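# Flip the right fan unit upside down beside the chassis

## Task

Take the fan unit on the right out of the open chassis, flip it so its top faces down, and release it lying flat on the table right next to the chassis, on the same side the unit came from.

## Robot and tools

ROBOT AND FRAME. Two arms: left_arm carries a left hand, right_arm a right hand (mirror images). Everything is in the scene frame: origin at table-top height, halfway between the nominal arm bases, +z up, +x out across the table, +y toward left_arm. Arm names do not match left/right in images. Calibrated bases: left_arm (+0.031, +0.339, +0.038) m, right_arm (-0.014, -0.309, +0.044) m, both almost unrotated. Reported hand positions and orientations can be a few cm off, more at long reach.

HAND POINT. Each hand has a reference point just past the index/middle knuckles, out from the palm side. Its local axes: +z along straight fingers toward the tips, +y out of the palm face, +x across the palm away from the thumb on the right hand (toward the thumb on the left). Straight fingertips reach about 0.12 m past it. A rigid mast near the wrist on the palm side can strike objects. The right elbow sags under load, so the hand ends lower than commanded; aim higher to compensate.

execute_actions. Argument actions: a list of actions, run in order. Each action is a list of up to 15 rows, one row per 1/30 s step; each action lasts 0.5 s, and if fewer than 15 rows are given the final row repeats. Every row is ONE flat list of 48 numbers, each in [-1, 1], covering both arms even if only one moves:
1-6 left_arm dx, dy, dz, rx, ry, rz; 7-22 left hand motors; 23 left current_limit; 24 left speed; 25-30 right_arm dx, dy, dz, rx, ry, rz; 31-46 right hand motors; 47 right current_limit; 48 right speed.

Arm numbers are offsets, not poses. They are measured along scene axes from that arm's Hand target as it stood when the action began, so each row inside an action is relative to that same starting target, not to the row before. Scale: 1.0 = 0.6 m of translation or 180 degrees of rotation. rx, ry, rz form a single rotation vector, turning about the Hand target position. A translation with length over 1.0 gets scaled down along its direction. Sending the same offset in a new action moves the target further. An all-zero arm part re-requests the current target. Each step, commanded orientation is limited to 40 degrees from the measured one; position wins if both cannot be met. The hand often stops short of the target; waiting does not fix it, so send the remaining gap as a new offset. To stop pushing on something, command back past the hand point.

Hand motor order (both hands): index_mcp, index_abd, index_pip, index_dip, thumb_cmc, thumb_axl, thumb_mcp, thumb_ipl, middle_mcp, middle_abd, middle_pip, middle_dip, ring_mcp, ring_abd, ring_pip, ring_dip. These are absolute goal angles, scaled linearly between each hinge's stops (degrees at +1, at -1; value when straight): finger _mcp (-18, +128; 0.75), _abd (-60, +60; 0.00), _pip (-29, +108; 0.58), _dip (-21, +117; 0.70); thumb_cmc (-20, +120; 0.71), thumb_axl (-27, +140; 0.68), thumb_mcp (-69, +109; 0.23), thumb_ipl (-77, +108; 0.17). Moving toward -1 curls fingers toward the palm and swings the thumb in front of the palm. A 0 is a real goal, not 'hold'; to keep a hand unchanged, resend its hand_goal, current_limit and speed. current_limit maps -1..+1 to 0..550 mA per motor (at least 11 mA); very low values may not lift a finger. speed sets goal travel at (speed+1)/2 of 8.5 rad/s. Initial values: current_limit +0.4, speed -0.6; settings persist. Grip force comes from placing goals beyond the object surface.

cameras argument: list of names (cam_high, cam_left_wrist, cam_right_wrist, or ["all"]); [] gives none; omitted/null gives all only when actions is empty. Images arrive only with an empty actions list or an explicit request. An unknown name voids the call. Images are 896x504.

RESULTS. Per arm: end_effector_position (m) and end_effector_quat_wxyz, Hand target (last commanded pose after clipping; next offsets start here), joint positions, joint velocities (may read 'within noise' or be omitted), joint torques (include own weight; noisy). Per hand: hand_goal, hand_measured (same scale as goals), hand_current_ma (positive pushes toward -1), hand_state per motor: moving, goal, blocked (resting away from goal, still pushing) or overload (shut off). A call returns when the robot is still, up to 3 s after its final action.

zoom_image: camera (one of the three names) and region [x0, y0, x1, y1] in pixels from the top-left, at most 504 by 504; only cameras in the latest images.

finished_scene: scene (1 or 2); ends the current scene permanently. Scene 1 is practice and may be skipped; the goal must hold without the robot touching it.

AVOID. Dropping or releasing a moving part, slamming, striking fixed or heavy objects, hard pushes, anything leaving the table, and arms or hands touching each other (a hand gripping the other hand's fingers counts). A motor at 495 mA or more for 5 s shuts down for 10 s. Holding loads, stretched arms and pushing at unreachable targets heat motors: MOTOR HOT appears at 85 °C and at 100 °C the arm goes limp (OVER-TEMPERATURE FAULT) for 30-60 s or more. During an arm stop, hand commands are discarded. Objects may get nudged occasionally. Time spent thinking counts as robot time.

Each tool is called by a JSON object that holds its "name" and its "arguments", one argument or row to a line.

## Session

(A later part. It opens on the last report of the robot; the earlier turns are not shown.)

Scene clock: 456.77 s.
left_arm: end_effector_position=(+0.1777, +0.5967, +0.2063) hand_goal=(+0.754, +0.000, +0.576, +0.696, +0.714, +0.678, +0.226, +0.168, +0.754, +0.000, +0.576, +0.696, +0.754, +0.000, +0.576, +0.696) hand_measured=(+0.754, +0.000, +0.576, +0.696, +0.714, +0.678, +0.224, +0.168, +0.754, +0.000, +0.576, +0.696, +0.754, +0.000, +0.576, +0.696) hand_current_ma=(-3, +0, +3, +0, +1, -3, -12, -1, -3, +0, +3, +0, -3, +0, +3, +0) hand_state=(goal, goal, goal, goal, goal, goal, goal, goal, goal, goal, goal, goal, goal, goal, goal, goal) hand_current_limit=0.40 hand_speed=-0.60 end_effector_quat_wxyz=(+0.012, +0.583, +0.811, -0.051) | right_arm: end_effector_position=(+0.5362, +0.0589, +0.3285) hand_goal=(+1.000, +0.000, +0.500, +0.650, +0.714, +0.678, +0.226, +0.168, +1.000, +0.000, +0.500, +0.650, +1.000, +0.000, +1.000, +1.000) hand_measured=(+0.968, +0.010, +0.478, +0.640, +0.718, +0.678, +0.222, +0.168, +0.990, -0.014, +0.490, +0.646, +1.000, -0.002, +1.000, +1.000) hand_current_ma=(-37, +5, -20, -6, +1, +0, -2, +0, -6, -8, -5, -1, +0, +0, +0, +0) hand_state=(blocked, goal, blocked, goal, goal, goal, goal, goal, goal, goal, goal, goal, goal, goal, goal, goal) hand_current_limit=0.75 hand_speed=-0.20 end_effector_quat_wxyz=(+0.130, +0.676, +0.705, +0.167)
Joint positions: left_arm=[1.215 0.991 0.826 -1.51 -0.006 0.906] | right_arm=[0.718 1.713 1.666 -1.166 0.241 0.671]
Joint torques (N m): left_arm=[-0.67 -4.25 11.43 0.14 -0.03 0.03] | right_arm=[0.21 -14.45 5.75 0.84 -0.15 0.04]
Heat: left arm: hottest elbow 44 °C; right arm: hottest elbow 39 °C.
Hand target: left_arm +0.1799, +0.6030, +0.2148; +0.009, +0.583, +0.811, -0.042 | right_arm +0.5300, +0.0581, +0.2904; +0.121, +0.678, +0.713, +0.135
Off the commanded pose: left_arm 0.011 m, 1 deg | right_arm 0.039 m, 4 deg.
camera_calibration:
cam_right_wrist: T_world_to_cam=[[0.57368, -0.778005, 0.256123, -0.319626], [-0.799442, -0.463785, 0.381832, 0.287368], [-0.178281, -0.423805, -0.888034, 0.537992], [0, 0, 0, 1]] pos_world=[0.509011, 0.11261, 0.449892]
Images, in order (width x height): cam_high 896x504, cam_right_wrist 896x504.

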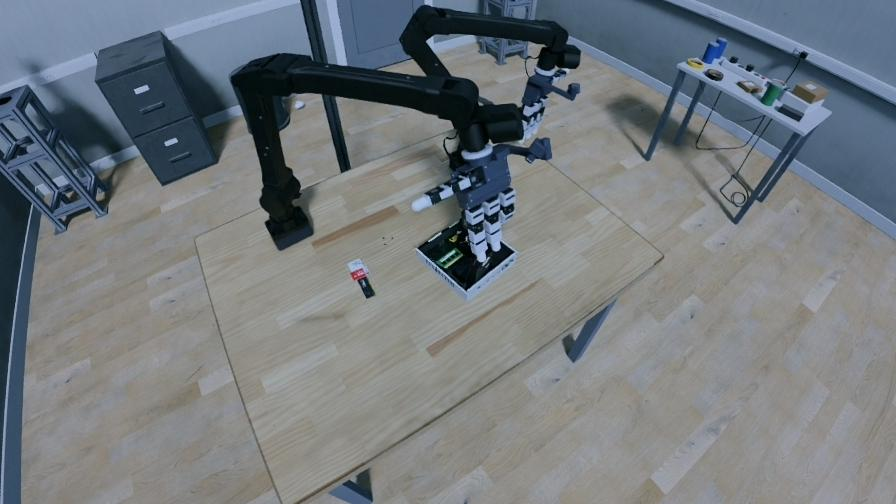

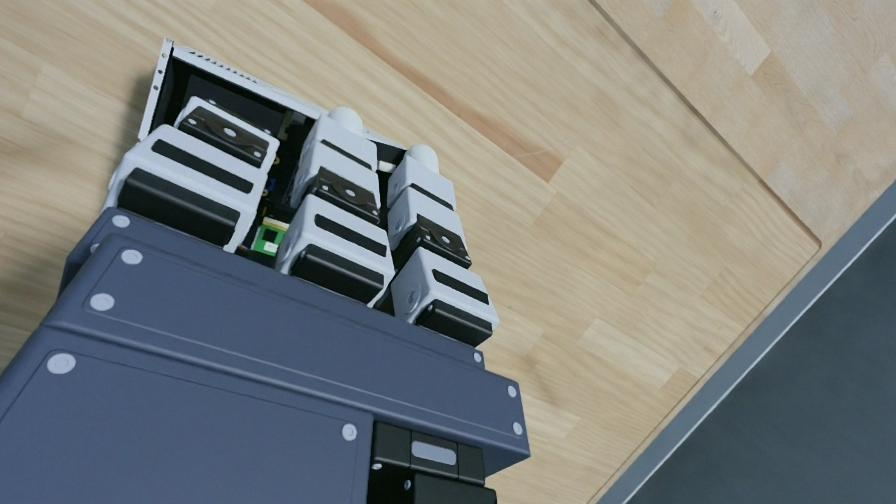

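{"name": "execute_actions", "arguments": {
  "actions": [
    [[0,0,0,0,0,0,0.754,0,0.576,0.696,0.714,0.678,0.226,0.168,0.754,0,0.576,0.696,0.754,0,0.576,0.696,0.4,-0.6,0.02,0,0.055,0,0,0,1,0,0.5,0.65,0.714,0.678,0.226,0.168,1,0,0.5,0.65,1,0,1,1,0.75,-0.2]]
  ],
  "cameras": ["cam_high","cam_right_wrist"]
}}

{"name": "zoom_image", "arguments": {
  "camera": "cam_high",
  "region": [400, 195, 520, 295]
}}

{"name": "zoom_image", "arguments": {
  "camera": "cam_right_wrist",
  "region": [280, 40, 460, 200]
}}

Scene clock: 461.20 s.
left_arm: end_effector_position=(+0.1777, +0.5967, +0.2063) hand_goal=(+0.754, +0.000, +0.576, +0.696, +0.714, +0.678, +0.226, +0.168, +0.754, +0.000, +0.576, +0.696, +0.754, +0.000, +0.576, +0.696) hand_measured=(+0.754, +0.000, +0.576, +0.696, +0.714, +0.678, +0.224, +0.168, +0.754, +0.000, +0.576, +0.696, +0.754, +0.000, +0.576, +0.696) hand_current_ma=(-3, +0, +3, +0, +1, -3, -12, -1, -3, +0, +3, +0, -3, +0, +3, +0) hand_state=(goal, goal, goal, goal, goal, goal, goal, goal, goal, goal, goal, goal, goal, goal, goal, goal) hand_current_limit=0.40 hand_speed=-0.60 end_effector_quat_wxyz=(+0.012, +0.583, +0.811, -0.051) | right_arm: end_effector_position=(+0.5290, +0.0552, +0.3296) hand_goal=(+1.000, +0.000, +0.500, +0.650, +0.714, +0.678, +0.226, +0.168, +1.000, +0.000, +0.500, +0.650, +1.000, +0.000, +1.000, +1.000) hand_measured=(+0.982, +0.012, +0.484, +0.640, +0.718, +0.678, +0.222, +0.168, +0.996, -0.014, +0.496, +0.646, +1.000, -0.002, +1.000, +1.000) hand_current_ma=(-16, +5, -11, -5, +1, +0, -2, +0, -1, -8, -2, -1, +0, +0, +0, +0) hand_state=(goal, goal, goal, goal, goal, goal, goal, goal, goal, goal, goal, goal, goal, goal, goal, goal) hand_current_limit=0.75 hand_speed=-0.20 end_effector_quat_wxyz=(+0.123, +0.676, +0.713, +0.144)
Joint positions: left_arm=[1.215 0.991 0.826 -1.51 -0.006 0.906] | right_arm=[0.718 1.716 1.692 -1.239 0.227 0.668]
Joint torques (N m): left_arm=[-0.5 -4.19 11.43 0.16 -0.02 0.03] | right_arm=[-1.2 -13.16 11.51 0.23 0.18 -0.08]
Heat: left arm: hottest elbow 44 °C; right arm: hottest elbow 38 °C.
Hand target: left_arm +0.1799, +0.6030, +0.2148; +0.009, +0.583, +0.811, -0.042 | right_arm +0.5421, +0.0581, +0.3233; +0.121, +0.678, +0.713, +0.135
Off the commanded pose: left_arm 0.011 m, 1 deg | right_arm 0.015 m, 1 deg.
camera_calibration:
cam_right_wrist: T_world_to_cam=[[0.590605, -0.767249, 0.250029, -0.326233], [-0.777942, -0.459004, 0.429094, 0.252268], [-0.214457, -0.447933, -0.867966, 0.549987], [0, 0, 0, 1]] pos_world=[0.506874, 0.111847, 0.45069]
Images, in order (width x height): cam_high 896x504, cam_right_wrist 896x504.

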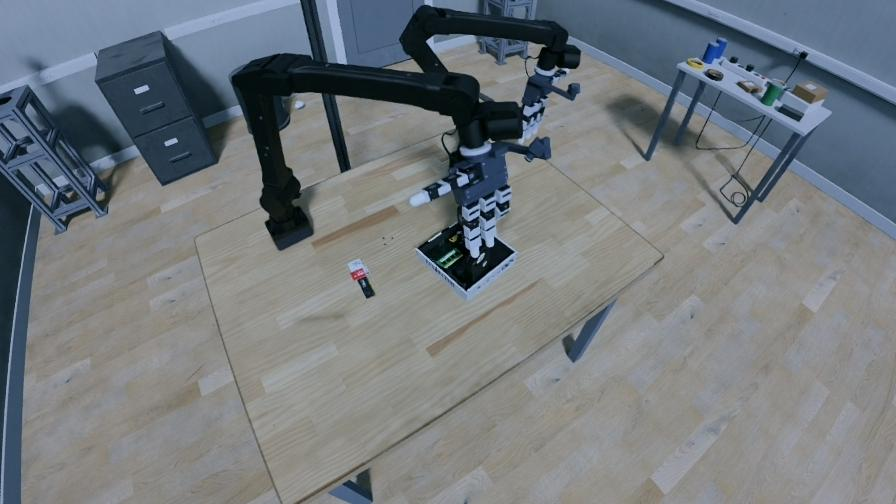

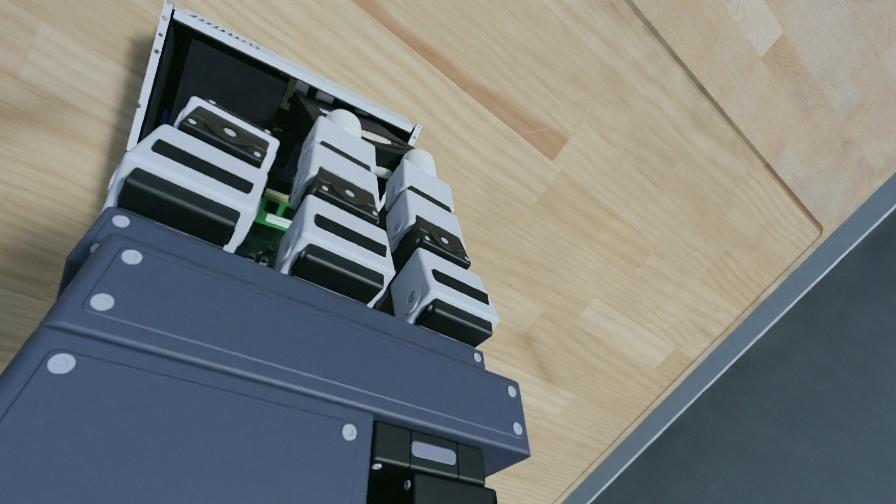

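Scaled by 4.200.

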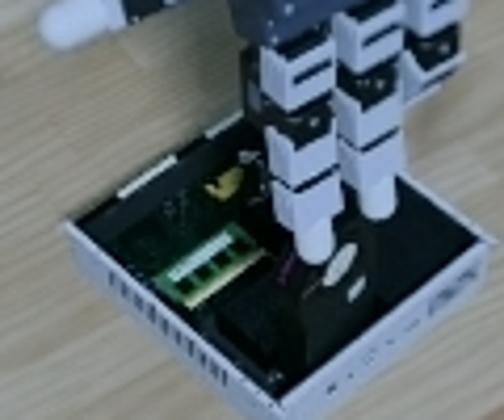

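Scaled by 2.800.

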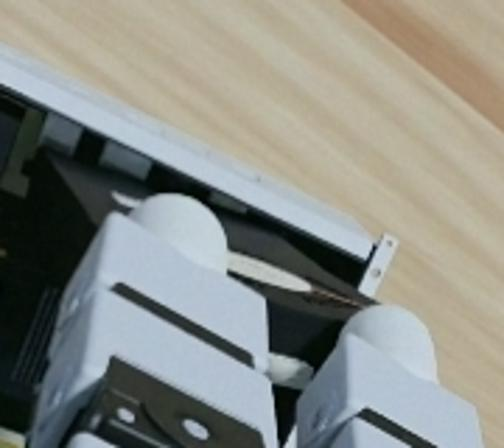

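{"name": "execute_actions", "arguments": {
  "actions": [
    [[0,0,0,0,0,0,0.754,0,0.576,0.696,0.714,0.678,0.226,0.168,0.754,0,0.576,0.696,0.754,0,0.576,0.696,0.4,-0.6,0.022,0.004,0.008,0,0,0,1,0,0.5,0.65,0.714,0.678,0.226,0.168,1,0,0.5,0.65,1,0,1,1,0.75,-0.2]]
  ],
  "cameras": ["cam_high","cam_right_wrist"]
}}

{"name": "zoom_image", "arguments": {
  "camera": "cam_right_wrist",
  "region": [280, 40, 460, 200]
}}

Scene clock: 463.47 s.
left_arm: end_effector_position=(+0.1777, +0.5967, +0.2063) hand_goal=(+0.754, +0.000, +0.576, +0.696, +0.714, +0.678, +0.226, +0.168, +0.754, +0.000, +0.576, +0.696, +0.754, +0.000, +0.576, +0.696) hand_measured=(+0.754, +0.000, +0.576, +0.696, +0.714, +0.678, +0.224, +0.168, +0.754, +0.000, +0.576, +0.696, +0.754, +0.000, +0.576, +0.696) hand_current_ma=(-3, +0, +3, +0, +1, -3, -12, -1, -3, +0, +3, +0, -3, +0, +3, +0) hand_state=(goal, goal, goal, goal, goal, goal, goal, goal, goal, goal, goal, goal, goal, goal, goal, goal) hand_current_limit=0.40 hand_speed=-0.60 end_effector_quat_wxyz=(+0.012, +0.583, +0.811, -0.051) | right_arm: end_effector_position=(+0.5411, +0.0587, +0.3291) hand_goal=(+1.000, +0.000, +0.500, +0.650, +0.714, +0.678, +0.226, +0.168, +1.000, +0.000, +0.500, +0.650, +1.000, +0.000, +1.000, +1.000) hand_measured=(+0.988, +0.012, +0.490, +0.644, +0.718, +0.678, +0.222, +0.168, +0.998, -0.016, +0.498, +0.648, +1.000, -0.002, +1.000, +1.000) hand_current_ma=(-8, +6, -5, -3, +1, +0, -2, +0, +0, -8, +0, -1, +0, +0, +0, +0) hand_state=(goal, goal, goal, goal, goal, goal, goal, goal, goal, goal, goal, goal, goal, goal, goal, goal) hand_current_limit=0.75 hand_speed=-0.20 end_effector_quat_wxyz=(+0.122, +0.676, +0.714, +0.139)
Joint positions: left_arm=[1.215 0.991 0.826 -1.51 -0.006 0.906] | right_arm=[0.707 1.751 1.741 -1.261 0.222 0.658]
Joint torques (N m): left_arm=[-0.5 -4.31 11.44 0.16 -0.02 0.03] | right_arm=[-1.2 -14.04 11.82 0.32 0.19 -0.1]
Heat: left arm: hottest elbow 44 °C; right arm: hottest elbow 39 °C.
Hand target: left_arm +0.1799, +0.6030, +0.2148; +0.009, +0.583, +0.811, -0.042 | right_arm +0.5552, +0.0607, +0.3282; +0.121, +0.677, +0.713, +0.136
Off the commanded pose: left_arm 0.011 m, 1 deg | right_arm 0.014 m, 0 deg.
camera_calibration:
cam_right_wrist: T_world_to_cam=[[0.593143, -0.765389, 0.249722, -0.331936], [-0.774123, -0.456985, 0.438062, 0.258323], [-0.221168, -0.453149, -0.863563, 0.556253], [0, 0, 0, 1]] pos_world=[0.519885, 0.116055, 0.45009]
Images, in order (width x height): cam_high 896x504, cam_right_wrist 896x504.

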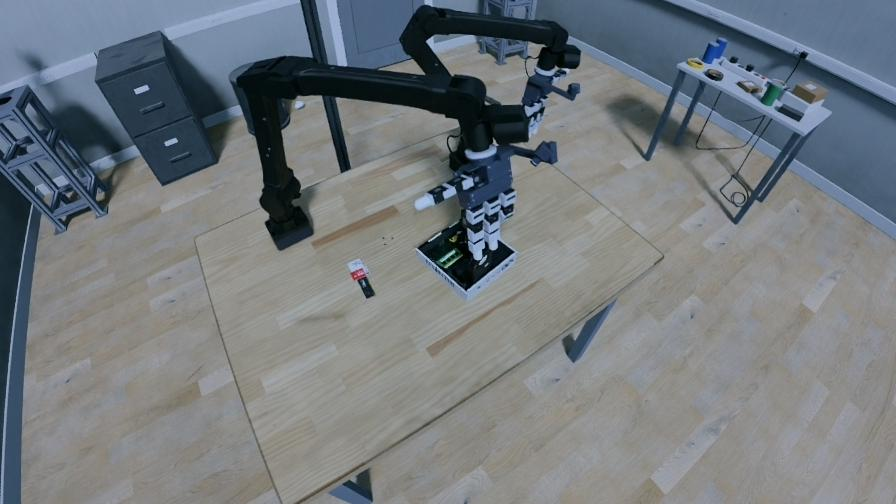

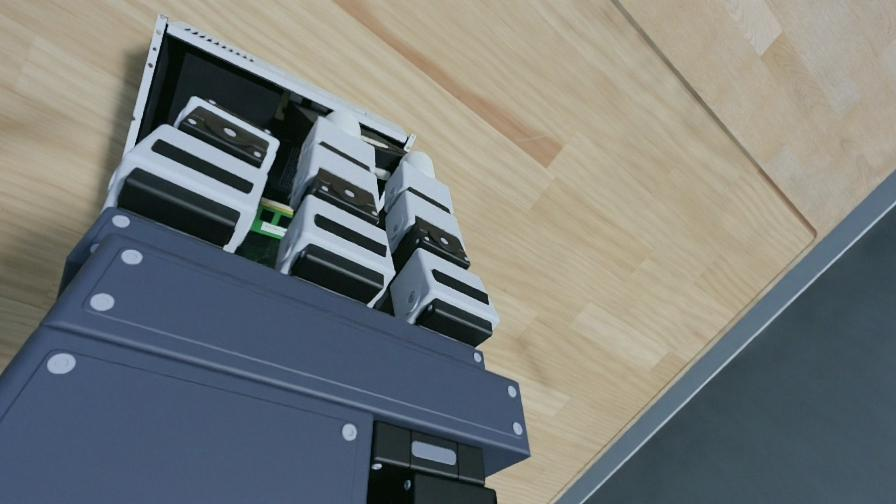

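Scaled by 2.800.

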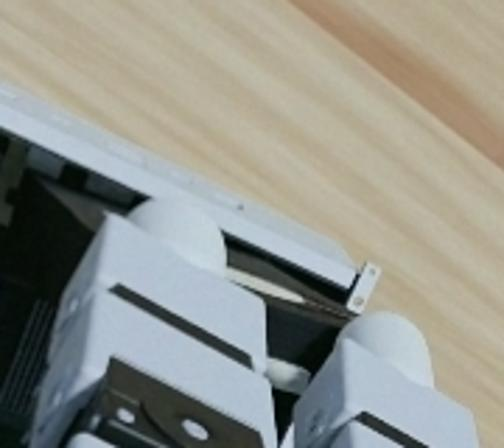

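{"name": "execute_actions", "arguments": {
  "actions": [
    [[0,0,0,0,0,0,0.754,0,0.576,0.696,0.714,0.678,0.226,0.168,0.754,0,0.576,0.696,0.754,0,0.576,0.696,0.4,-0.6,0.012,0.002,0.012,0,0,0,1,0,0.5,0.65,0.714,0.678,0.226,0.168,1,0,0.5,0.65,1,0,1,1,0.75,-0.2]]
  ],
  "cameras": ["cam_high","cam_right_wrist"]
}}

{"name": "zoom_image", "arguments": {
  "camera": "cam_high",
  "region": [400, 195, 520, 295]
}}

{"name": "zoom_image", "arguments": {
  "camera": "cam_right_wrist",
  "region": [280, 40, 460, 200]
}}

Scene clock: 464.67 s.
left_arm: end_effector_position=(+0.1777, +0.5967, +0.2063) hand_goal=(+0.754, +0.000, +0.576, +0.696, +0.714, +0.678, +0.226, +0.168, +0.754, +0.000, +0.576, +0.696, +0.754, +0.000, +0.576, +0.696) hand_measured=(+0.754, +0.000, +0.576, +0.696, +0.714, +0.678, +0.224, +0.168, +0.754, +0.000, +0.576, +0.696, +0.754, +0.000, +0.576, +0.696) hand_current_ma=(-3, +0, +3, +0, +1, -3, -12, -1, -3, +0, +3, +0, -3, +0, +3, +0) hand_state=(goal, goal, goal, goal, goal, goal, goal, goal, goal, goal, goal, goal, goal, goal, goal, goal) hand_current_limit=0.40 hand_speed=-0.60 end_effector_quat_wxyz=(+0.012, +0.583, +0.811, -0.051) | right_arm: end_effector_position=(+0.5472, +0.0599, +0.3285) hand_goal=(+1.000, +0.000, +0.500, +0.650, +0.714, +0.678, +0.226, +0.168, +1.000, +0.000, +0.500, +0.650, +1.000, +0.000, +1.000, +1.000) hand_measured=(+0.992, +0.012, +0.494, +0.646, +0.718, +0.678, +0.222, +0.168, +0.998, -0.016, +0.498, +0.648, +1.000, -0.002, +1.000, +1.000) hand_current_ma=(-4, +6, -2, -1, +1, +0, -2, +0, +0, -8, +0, -1, +0, +0, +0, +0) hand_state=(goal, goal, goal, goal, goal, goal, goal, goal, goal, goal, goal, goal, goal, goal, goal, goal) hand_current_limit=0.75 hand_speed=-0.20 end_effector_quat_wxyz=(+0.121, +0.676, +0.715, +0.131)
Joint positions: left_arm=[1.215 0.991 0.826 -1.51 -0.006 0.906] | right_arm=[0.701 1.775 1.776 -1.287 0.219 0.652]
Joint torques (N m): left_arm=[-0.62 -4.19 11.4 0.2 -0.02 0.04] | right_arm=[-1.26 -14.8 12.36 0.32 0.24 -0.1]
Heat: left arm: hottest elbow 44 °C; right arm: hottest elbow 39 °C.
Hand target: left_arm +0.1799, +0.6030, +0.2148; +0.009, +0.583, +0.811, -0.042 | right_arm +0.5624, +0.0619, +0.3353; +0.121, +0.677, +0.713, +0.135
Off the commanded pose: left_arm 0.011 m, 1 deg | right_arm 0.017 m, 1 deg.
camera_calibration:
cam_right_wrist: T_world_to_cam=[[0.596601, -0.762653, 0.249856, -0.336582], [-0.768373, -0.452943, 0.452156, 0.255798], [-0.231668, -0.46174, -0.856228, 0.56136], [0, 0, 0, 1]] pos_world=[0.527403, 0.118369, 0.449089]
Images, in order (width x height): cam_high 896x504, cam_right_wrist 896x504.

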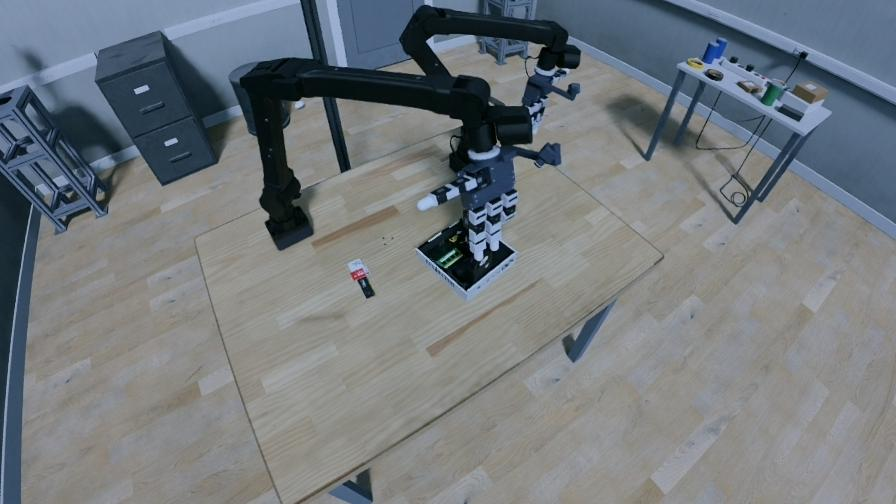

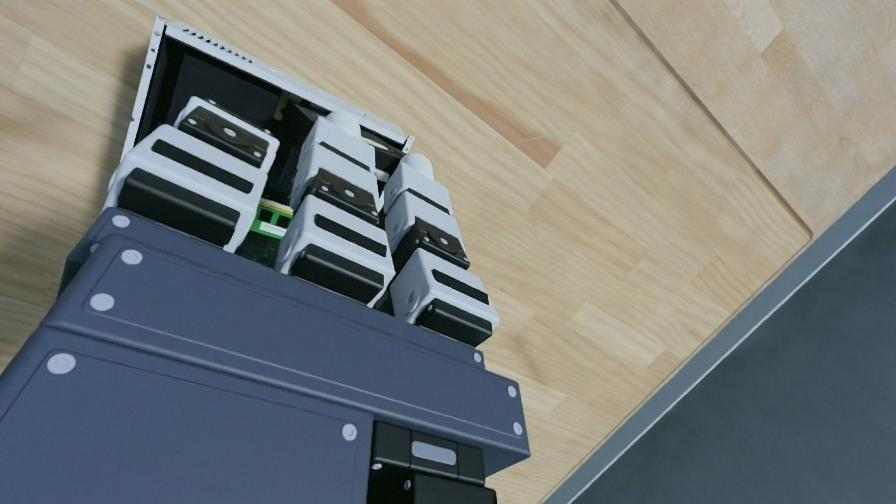

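Scaled by 4.200.

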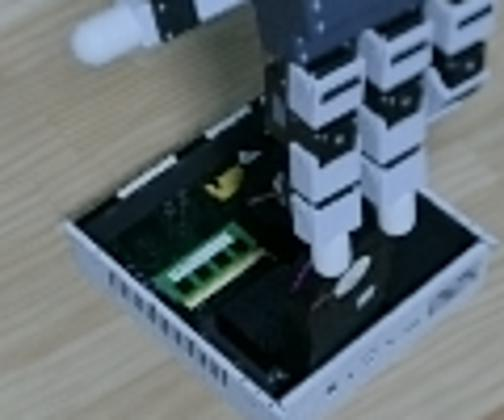

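Scaled by 2.800.

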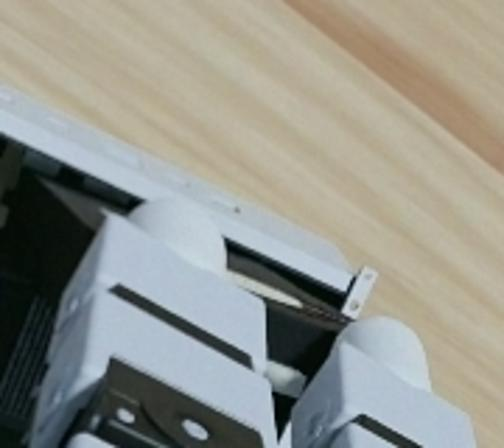

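{"name": "execute_actions", "arguments": {
  "actions": [
    [[0,0,0,0,0,0,0.754,0,0.576,0.696,0.714,0.678,0.226,0.168,0.754,0,0.576,0.696,0.754,0,0.576,0.696,0.4,-0.6,0.008,0.003,0.04,0,0,0,1,0,0.5,0.65,0.714,0.678,0.226,0.168,1,0,0.5,0.65,1,0,1,1,0.75,-0.2]]
  ],
  "cameras": ["cam_high","cam_right_wrist"]
}}

{"name": "zoom_image", "arguments": {
  "camera": "cam_high",
  "region": [400, 195, 520, 295]
}}

{"name": "zoom_image", "arguments": {
  "camera": "cam_right_wrist",
  "region": [280, 40, 460, 200]
}}

Scene clock: 466.00 s.
left_arm: end_effector_position=(+0.1777, +0.5967, +0.2063) hand_goal=(+0.754, +0.000, +0.576, +0.696, +0.714, +0.678, +0.226, +0.168, +0.754, +0.000, +0.576, +0.696, +0.754, +0.000, +0.576, +0.696) hand_measured=(+0.754, +0.000, +0.576, +0.696, +0.714, +0.678, +0.224, +0.168, +0.754, +0.000, +0.576, +0.696, +0.754, +0.000, +0.576, +0.696) hand_current_ma=(-3, +0, +3, +0, +1, -3, -12, -1, -3, +0, +3, +0, -3, +0, +3, +0) hand_state=(goal, goal, goal, goal, goal, goal, goal, goal, goal, goal, goal, goal, goal, goal, goal, goal) hand_current_limit=0.40 hand_speed=-0.60 end_effector_quat_wxyz=(+0.012, +0.583, +0.811, -0.051) | right_arm: end_effector_position=(+0.5520, +0.0617, +0.3443) hand_goal=(+1.000, +0.000, +0.500, +0.650, +0.714, +0.678, +0.226, +0.168, +1.000, +0.000, +0.500, +0.650, +1.000, +0.000, +1.000, +1.000) hand_measured=(+0.996, +0.004, +0.498, +0.648, +0.718, +0.678, +0.222, +0.168, +0.998, -0.002, +0.498, +0.648, +1.000, -0.002, +1.000, +1.000) hand_current_ma=(-1, +1, -1, -1, +1, +0, -2, +0, +0, -1, +0, -1, +0, +0, +0, +0) hand_state=(goal, goal, goal, goal, goal, goal, goal, goal, goal, goal, goal, goal, goal, goal, goal, goal) hand_current_limit=0.75 hand_speed=-0.20 end_effector_quat_wxyz=(+0.120, +0.676, +0.717, +0.123)
Joint positions: left_arm=[1.215 0.991 0.826 -1.51 -0.006 0.906] | right_arm=[0.698 1.799 1.857 -1.36 0.218 0.648]
Joint torques (N m): left_arm=[-0.44 -4.37 11.43 0.18 -0.02 0.03] | right_arm=[-1.2 -15.74 12.81 0.44 0.26 -0.1]
Heat: left arm: hottest elbow 44 °C; right arm: hottest elbow 39 °C.
Hand target: left_arm +0.1799, +0.6030, +0.2148; +0.009, +0.583, +0.811, -0.042 | right_arm +0.5673, +0.0636, +0.3595; +0.121, +0.677, +0.713, +0.135
Off the commanded pose: left_arm 0.011 m, 1 deg | right_arm 0.021 m, 2 deg.
camera_calibration:
cam_right_wrist: T_world_to_cam=[[0.599808, -0.759821, 0.250803, -0.344302], [-0.762549, -0.447869, 0.466833, 0.24468], [-0.242383, -0.47126, -0.848036, 0.580589], [0, 0, 0, 1]] pos_world=[0.53382, 0.121585, 0.464488]
Images, in order (width x height): cam_high 896x504, cam_right_wrist 896x504.

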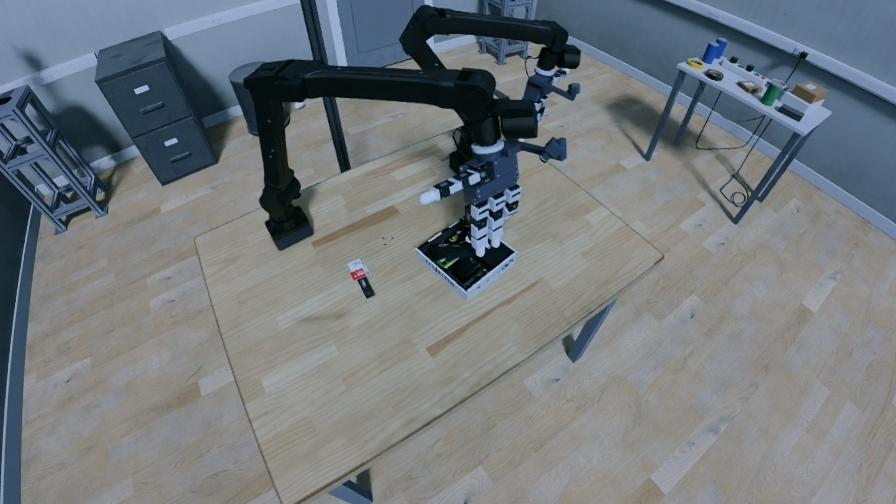

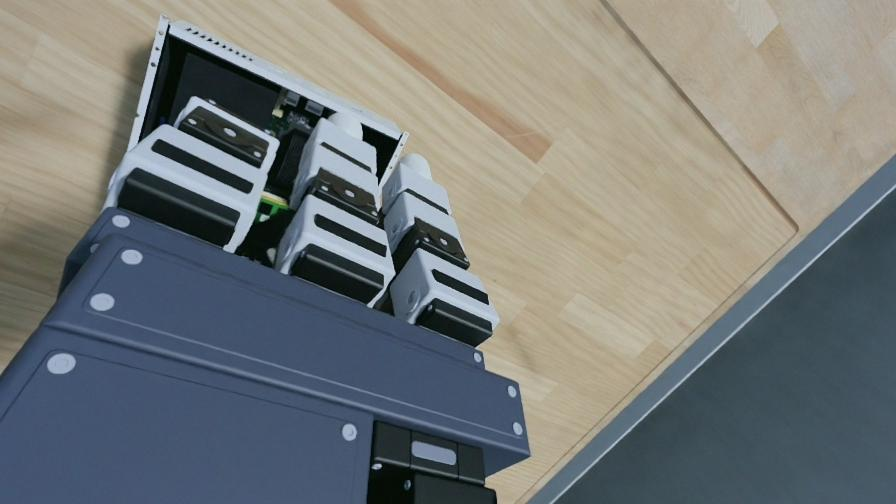

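Scaled by 4.200.

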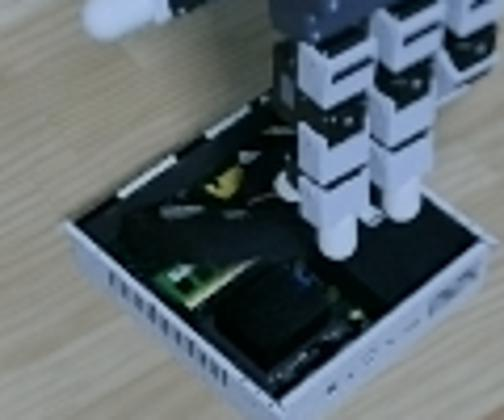

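Scaled by 2.800.

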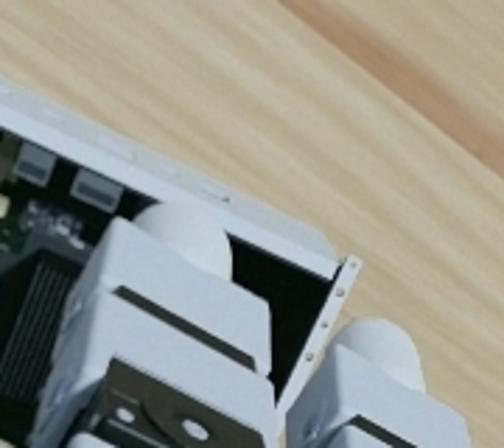

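{"name": "execute_actions", "arguments": {
  "actions": [
    [[0,0,0,0,0,0,0.754,0,0.576,0.696,0.714,0.678,0.226,0.168,0.754,0,0.576,0.696,0.754,0,0.576,0.696,0.4,-0.6,0.0,0.0,0.05,0,0,0,1,0,0.5,0.65,0.714,0.678,0.226,0.168,1,0,0.5,0.65,1,0,1,1,0.75,-0.2]],
    [[0,0,0,0,0,0,0.754,0,0.576,0.696,0.714,0.678,0.226,0.168,0.754,0,0.576,0.696,0.754,0,0.576,0.696,0.4,-0.6,-0.1,0.0,0.1,0,0,0,1,0,0.5,0.65,0.714,0.678,0.226,0.168,1,0,0.5,0.65,1,0,1,1,0.75,-0.2]]
  ],
  "cameras": ["cam_high","cam_right_wrist"]
}}

{"name": "zoom_image", "arguments": {
  "camera": "cam_high",
  "region": [400, 195, 520, 295]
}}

{"name": "zoom_image", "arguments": {
  "camera": "cam_right_wrist",
  "region": [100, 0, 460, 300]
}}

Scene clock: 467.93 s.
left_arm: end_effector_position=(+0.1777, +0.5967, +0.2063) hand_goal=(+0.754, +0.000, +0.576, +0.696, +0.714, +0.678, +0.226, +0.168, +0.754, +0.000, +0.576, +0.696, +0.754, +0.000, +0.576, +0.696) hand_measured=(+0.754, +0.000, +0.576, +0.696, +0.714, +0.678, +0.224, +0.168, +0.754, +0.000, +0.576, +0.696, +0.754, +0.000, +0.576, +0.696) hand_current_ma=(-3, +0, +3, +0, +1, -3, -12, -1, -3, +0, +3, +0, -3, +0, +3, +0) hand_state=(goal, goal, goal, goal, goal, goal, goal, goal, goal, goal, goal, goal, goal, goal, goal, goal) hand_current_limit=0.40 hand_speed=-0.60 end_effector_quat_wxyz=(+0.012, +0.583, +0.811, -0.051) | right_arm: end_effector_position=(+0.5064, +0.0576, +0.4251) hand_goal=(+1.000, +0.000, +0.500, +0.650, +0.714, +0.678, +0.226, +0.168, +1.000, +0.000, +0.500, +0.650, +1.000, +0.000, +1.000, +1.000) hand_measured=(+0.996, +0.002, +0.498, +0.648, +0.718, +0.678, +0.222, +0.168, +0.998, -0.002, +0.498, +0.648, +0.998, -0.002, +1.000, +1.000) hand_current_ma=(-1, +0, -1, -1, +1, +0, -2, +0, +0, +0, +0, -1, +0, +0, +0, +0) hand_state=(goal, goal, goal, goal, goal, goal, goal, goal, goal, goal, goal, goal, goal, goal, goal, goal) hand_current_limit=0.75 hand_speed=-0.20 end_effector_quat_wxyz=(+0.120, +0.676, +0.718, +0.114)
Joint positions: left_arm=[1.215 0.991 0.826 -1.51 -0.006 0.906] | right_arm=[0.75 1.745 2.002 -1.588 0.233 0.7]
Joint torques (N m): left_arm=[-0.5 -4.31 11.4 0.14 -0.03 0.03] | right_arm=[0.5 -16.21 11.99 0.36 0.43 0.08]
Heat: left arm: hottest elbow 44 °C; right arm: hottest elbow 40 °C.
Hand target: left_arm +0.1799, +0.6030, +0.2148; +0.009, +0.583, +0.811, -0.042 | right_arm +0.5073, +0.0635, +0.4492; +0.121, +0.678, +0.713, +0.135
Off the commanded pose: left_arm 0.011 m, 1 deg | right_arm 0.025 m, 2 deg.
camera_calibration:
cam_right_wrist: T_world_to_cam=[[0.601709, -0.75719, 0.254185, -0.342826], [-0.757786, -0.440626, 0.481258, 0.161308], [-0.252403, -0.482195, -0.838916, 0.637937], [0, 0, 0, 1]] pos_world=[0.489536, 0.119103, 0.544686]
Images, in order (width x height): cam_high 896x504, cam_right_wrist 896x504.

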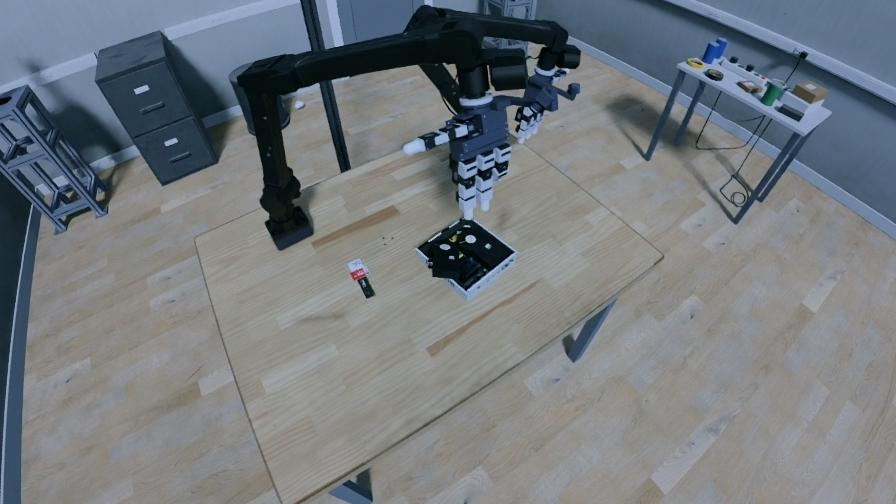

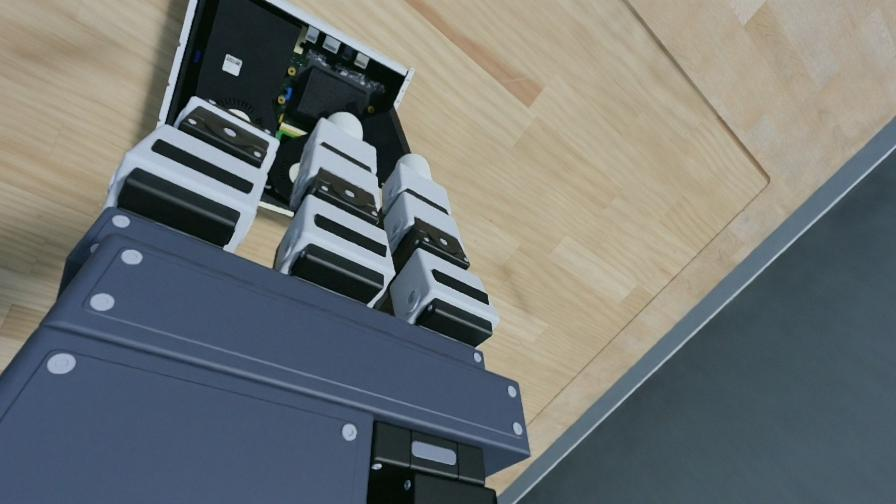

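Scaled by 4.200.

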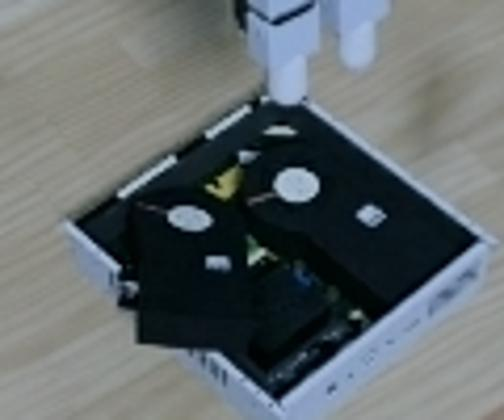

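Scaled by 1.400.

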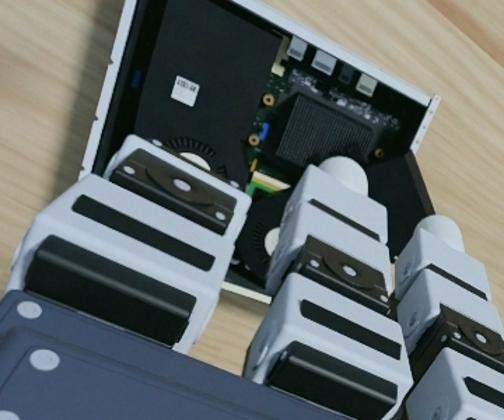

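{"name": "execute_actions", "arguments": {
  "actions": [
    [[0,0,0,0,0,0,0.754,0,0.576,0.696,0.714,0.678,0.226,0.168,0.754,0,0.576,0.696,0.754,0,0.576,0.696,0.4,-0.6,-0.1,0.0,0.0,0,0,0,1,0,0.58,0.7,0.714,0.678,0.226,0.168,1,0,1,1,1,0,0.58,0.7,0.75,-0.2]],
    [[0,0,0,0,0,0,0.754,0,0.576,0.696,0.714,0.678,0.226,0.168,0.754,0,0.576,0.696,0.754,0,0.576,0.696,0.4,-0.6,-0.1,0.0,0.0,0,0,0,0.75,0.1,0.58,0.7,0.714,0.678,0.226,0.168,1,0,1,1,0.75,-0.1,0.58,0.7,0.75,-0.2]],
    [[0,0,0,0,0,0,0.754,0,0.576,0.696,0.714,0.678,0.226,0.168,0.754,0,0.576,0.696,0.754,0,0.576,0.696,0.4,-0.6,-0.06,0.0,0.0,0,0,0,0.75,0.1,0.58,0.7,0.714,0.678,0.226,0.168,1,0,1,1,0.75,-0.1,0.58,0.7,0.75,-0.2]]
  ],
  "cameras": ["cam_high","cam_right_wrist"]
}}

{"name": "zoom_image", "arguments": {
  "camera": "cam_high",
  "region": [400, 195, 520, 315]
}}

{"name": "zoom_image", "arguments": {
  "camera": "cam_right_wrist",
  "region": [240, 0, 600, 200]
}}

Scene clock: 474.40 s.
left_arm: end_effector_position=(+0.1777, +0.5967, +0.2063) hand_goal=(+0.754, +0.000, +0.576, +0.696, +0.714, +0.678, +0.226, +0.168, +0.754, +0.000, +0.576, +0.696, +0.754, +0.000, +0.576, +0.696) hand_measured=(+0.754, +0.000, +0.576, +0.696, +0.714, +0.678, +0.224, +0.168, +0.754, +0.000, +0.576, +0.696, +0.754, +0.000, +0.576, +0.696) hand_current_ma=(-3, +0, +3, +0, +1, -3, -12, -1, -3, +0, +3, +0, -3, +0, +3, +0) hand_state=(goal, goal, goal, goal, goal, goal, goal, goal, goal, goal, goal, goal, goal, goal, goal, goal) hand_current_limit=0.40 hand_speed=-0.60 end_effector_quat_wxyz=(+0.012, +0.583, +0.811, -0.051) | right_arm: end_effector_position=(+0.3573, +0.0677, +0.4482) hand_goal=(+0.750, +0.100, +0.580, +0.700, +0.714, +0.678, +0.226, +0.168, +1.000, +0.000, +1.000, +1.000, +0.750, -0.100, +0.580, +0.700) hand_measured=(+0.754, +0.096, +0.578, +0.698, +0.718, +0.678, +0.222, +0.168, +0.998, -0.002, +0.994, +0.996, +0.754, -0.098, +0.582, +0.702) hand_current_ma=(+2, -1, +0, -1, +1, +0, -2, +0, +0, +0, -2, -1, +2, +0, +0, +1) hand_state=(goal, goal, goal, goal, goal, goal, goal, goal, goal, goal, goal, goal, goal, goal, goal, goal) hand_current_limit=0.75 hand_speed=-0.20 end_effector_quat_wxyz=(+0.120, +0.677, +0.713, +0.137)
Joint positions: left_arm=[1.215 0.991 0.826 -1.51 -0.006 0.906] | right_arm=[1.002 1.507 1.76 -1.603 0.296 0.955]
Joint torques (N m): left_arm=[-0.62 -4.25 11.41 0.14 -0.02 0.03] | right_arm=[0.56 -13.74 7.35 0.35 0.52 0.09]
Heat: left arm: hottest elbow 44 °C; right arm: hottest elbow 39 °C.
Hand target: left_arm +0.1799, +0.6030, +0.2148; +0.009, +0.583, +0.811, -0.042 | right_arm +0.3512, +0.0636, +0.4493; +0.121, +0.677, +0.713, +0.135
Off the commanded pose: left_arm 0.011 m, 1 deg | right_arm 0.007 m, 0 deg.
camera_calibration:
cam_right_wrist: T_world_to_cam=[[0.592693, -0.76643, 0.24759, -0.244557], [-0.773197, -0.455333, 0.441405, 0.0660724], [-0.225571, -0.453054, -0.862473, 0.62356], [0, 0, 0, 1]] pos_world=[0.336691, 0.125155, 0.569189]
Images, in order (width x height): cam_high 896x504, cam_right_wrist 896x504.

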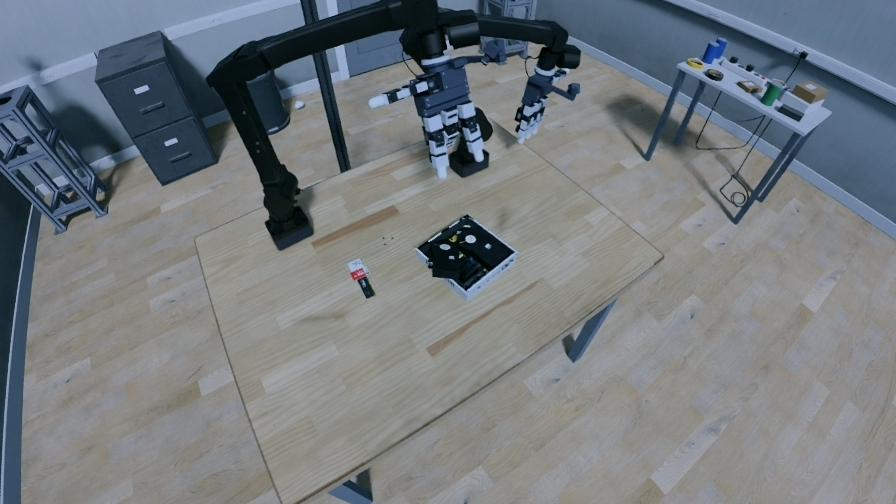

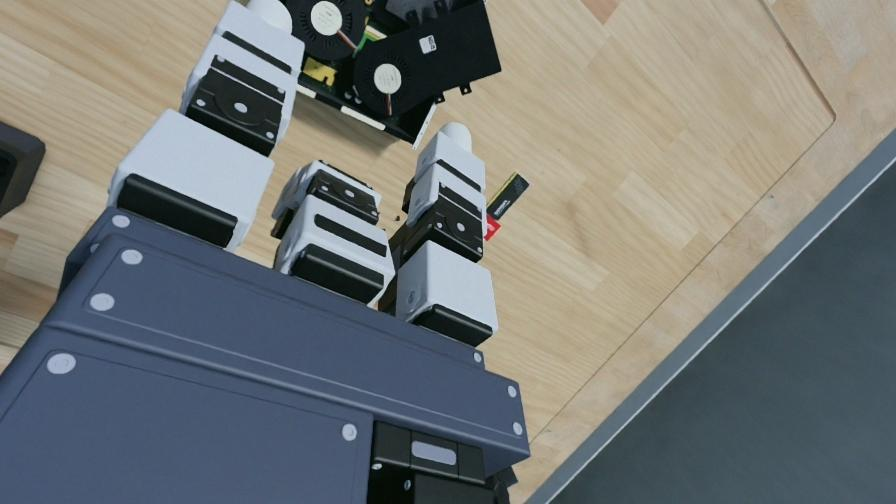

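Scaled by 4.200.

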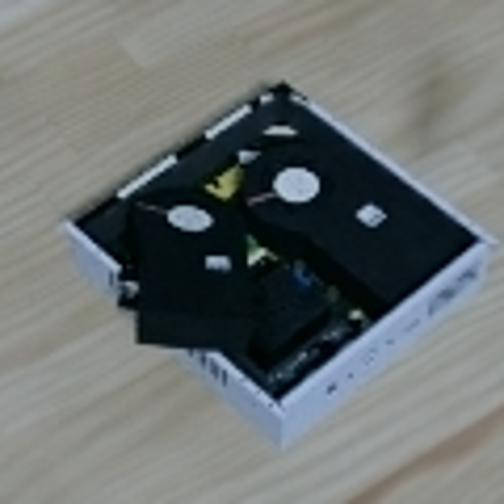

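Scaled by 1.400.

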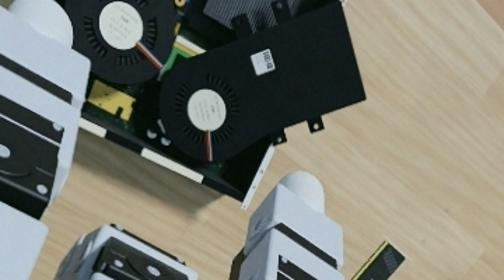

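{"name": "execute_actions", "arguments": {
  "actions": [
    [[0,0,0,0,0,0,0.754,0,0.576,0.696,0.714,0.678,0.226,0.168,0.754,0,0.576,0.696,0.754,0,0.576,0.696,0.4,-0.6,0.08,-0.1,0.0,0.0139,0.0574,-0.1001,0.75,0.15,0.58,0.7,0.714,0.678,0.226,0.168,1,0,1,1,0.75,-0.15,0.58,0.7,0.75,-0.2]],
    [[0,0,0,0,0,0,0.754,0,0.576,0.696,0.714,0.678,0.226,0.168,0.754,0,0.576,0.696,0.754,0,0.576,0.696,0.4,-0.6,0.07,-0.09,-0.1,0.0139,0.0574,-0.1001,0.75,0.15,0.58,0.7,0.714,0.678,0.226,0.168,1,0,1,1,0.75,-0.15,0.58,0.7,0.75,-0.2]],
    [[0,0,0,0,0,0,0.754,0,0.576,0.696,0.714,0.678,0.226,0.168,0.754,0,0.576,0.696,0.754,0,0.576,0.696,0.4,-0.6,0.03,-0.04,-0.15,0,0,0,0.75,0.15,0.58,0.7,0.714,0.678,0.226,0.168,1,0,1,1,0.75,-0.15,0.58,0.7,0.75,-0.2]]
  ],
  "cameras": ["cam_high","cam_right_wrist"]
}}

{"name": "zoom_image", "arguments": {
  "camera": "cam_high",
  "region": [400, 175, 540, 315]
}}

{"name": "zoom_image", "arguments": {
  "camera": "cam_right_wrist",
  "region": [150, 0, 600, 300]
}}

Scene clock: 478.63 s.
left_arm: end_effector_position=(+0.1777, +0.5967, +0.2063) hand_goal=(+0.754, +0.000, +0.576, +0.696, +0.714, +0.678, +0.226, +0.168, +0.754, +0.000, +0.576, +0.696, +0.754, +0.000, +0.576, +0.696) hand_measured=(+0.754, +0.000, +0.576, +0.696, +0.714, +0.678, +0.224, +0.168, +0.754, +0.000, +0.576, +0.696, +0.754, +0.000, +0.576, +0.696) hand_current_ma=(-3, +0, +3, +0, +1, -3, -12, -1, -3, +0, +3, +0, -3, +0, +3, +0) hand_state=(goal, goal, goal, goal, goal, goal, goal, goal, goal, goal, goal, goal, goal, goal, goal, goal) hand_current_limit=0.40 hand_speed=-0.60 end_effector_quat_wxyz=(+0.012, +0.583, +0.811, -0.051) | right_arm: end_effector_position=(+0.4550, -0.0739, +0.3035) hand_goal=(+0.750, +0.150, +0.580, +0.700, +0.714, +0.678, +0.226, +0.168, +1.000, +0.000, +1.000, +1.000, +0.750, -0.150, +0.580, +0.700) hand_measured=(+0.750, +0.146, +0.578, +0.698, +0.716, +0.678, +0.222, +0.168, +0.996, -0.002, +0.996, +0.996, +0.750, -0.148, +0.582, +0.702) hand_current_ma=(+0, -1, +0, -1, +0, +0, -2, +0, -1, +0, -2, -1, +0, +0, +0, +1) hand_state=(goal, goal, goal, goal, goal, goal, goal, goal, goal, goal, goal, goal, goal, goal, goal, goal) hand_current_limit=0.75 hand_speed=-0.20 end_effector_quat_wxyz=(+0.001, +0.882, +0.471, -0.001)
Joint positions: left_arm=[1.215 0.991 0.826 -1.51 -0.006 0.906] | right_arm=[0.595 1.672 1.689 -1.59 0.001 1.223]
Joint torques (N m): left_arm=[-0.5 -4.25 11.44 0.16 -0.02 0.03] | right_arm=[-0.5 -14.51 7.66 0.61 0.08 -0.05]
Heat: left arm: hottest elbow 44 °C; right arm: hottest elbow 39 °C.
Hand target: left_arm +0.1799, +0.6030, +0.2148; +0.009, +0.583, +0.811, -0.042 | right_arm +0.4593, -0.0745, +0.2994; +0.000, +0.881, +0.473, +0.000
Off the commanded pose: left_arm 0.011 m, 1 deg | right_arm 0.006 m, 0 deg.
camera_calibration:
cam_right_wrist: T_world_to_cam=[[0.0612843, -0.997059, 0.0460178, -0.0891904], [-0.710377, -0.0111836, 0.703733, 0.0656289], [-0.701148, -0.0758177, -0.708973, 0.654347], [0, 0, 0, 1]] pos_world=[0.510882, -0.038583, 0.421834]
Images, in order (width x height): cam_high 896x504, cam_right_wrist 896x504.

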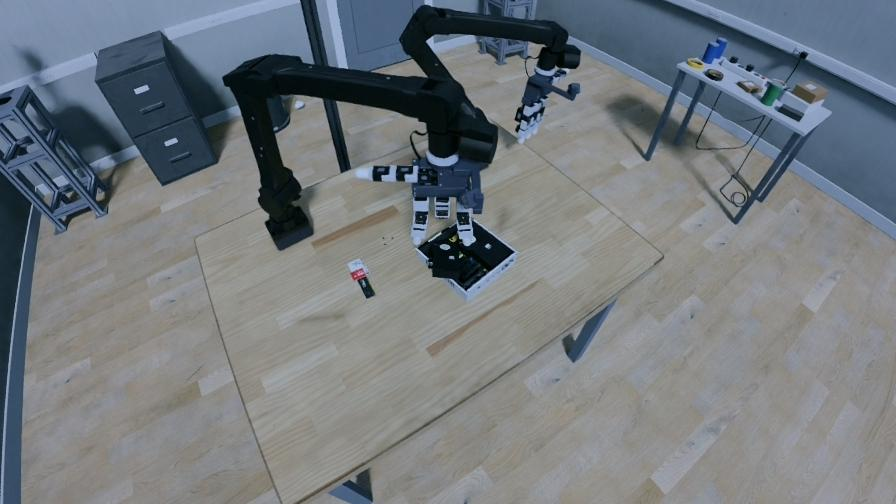

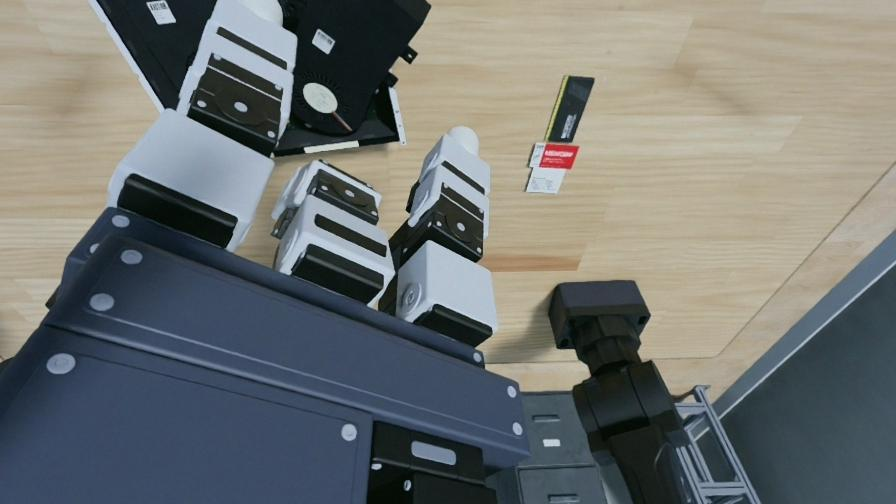

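Scaled by 3.600.

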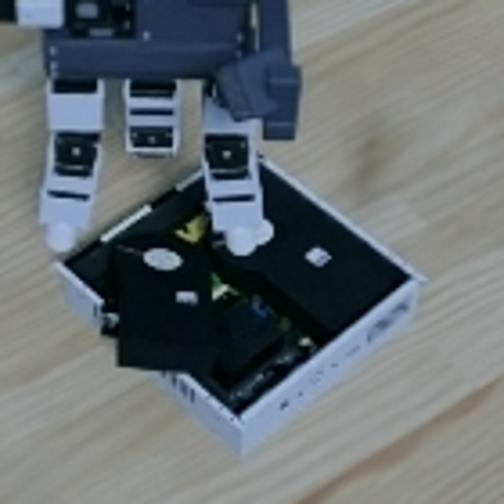

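Scaled by 1.120.

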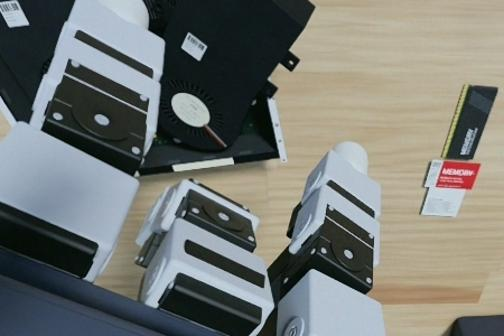

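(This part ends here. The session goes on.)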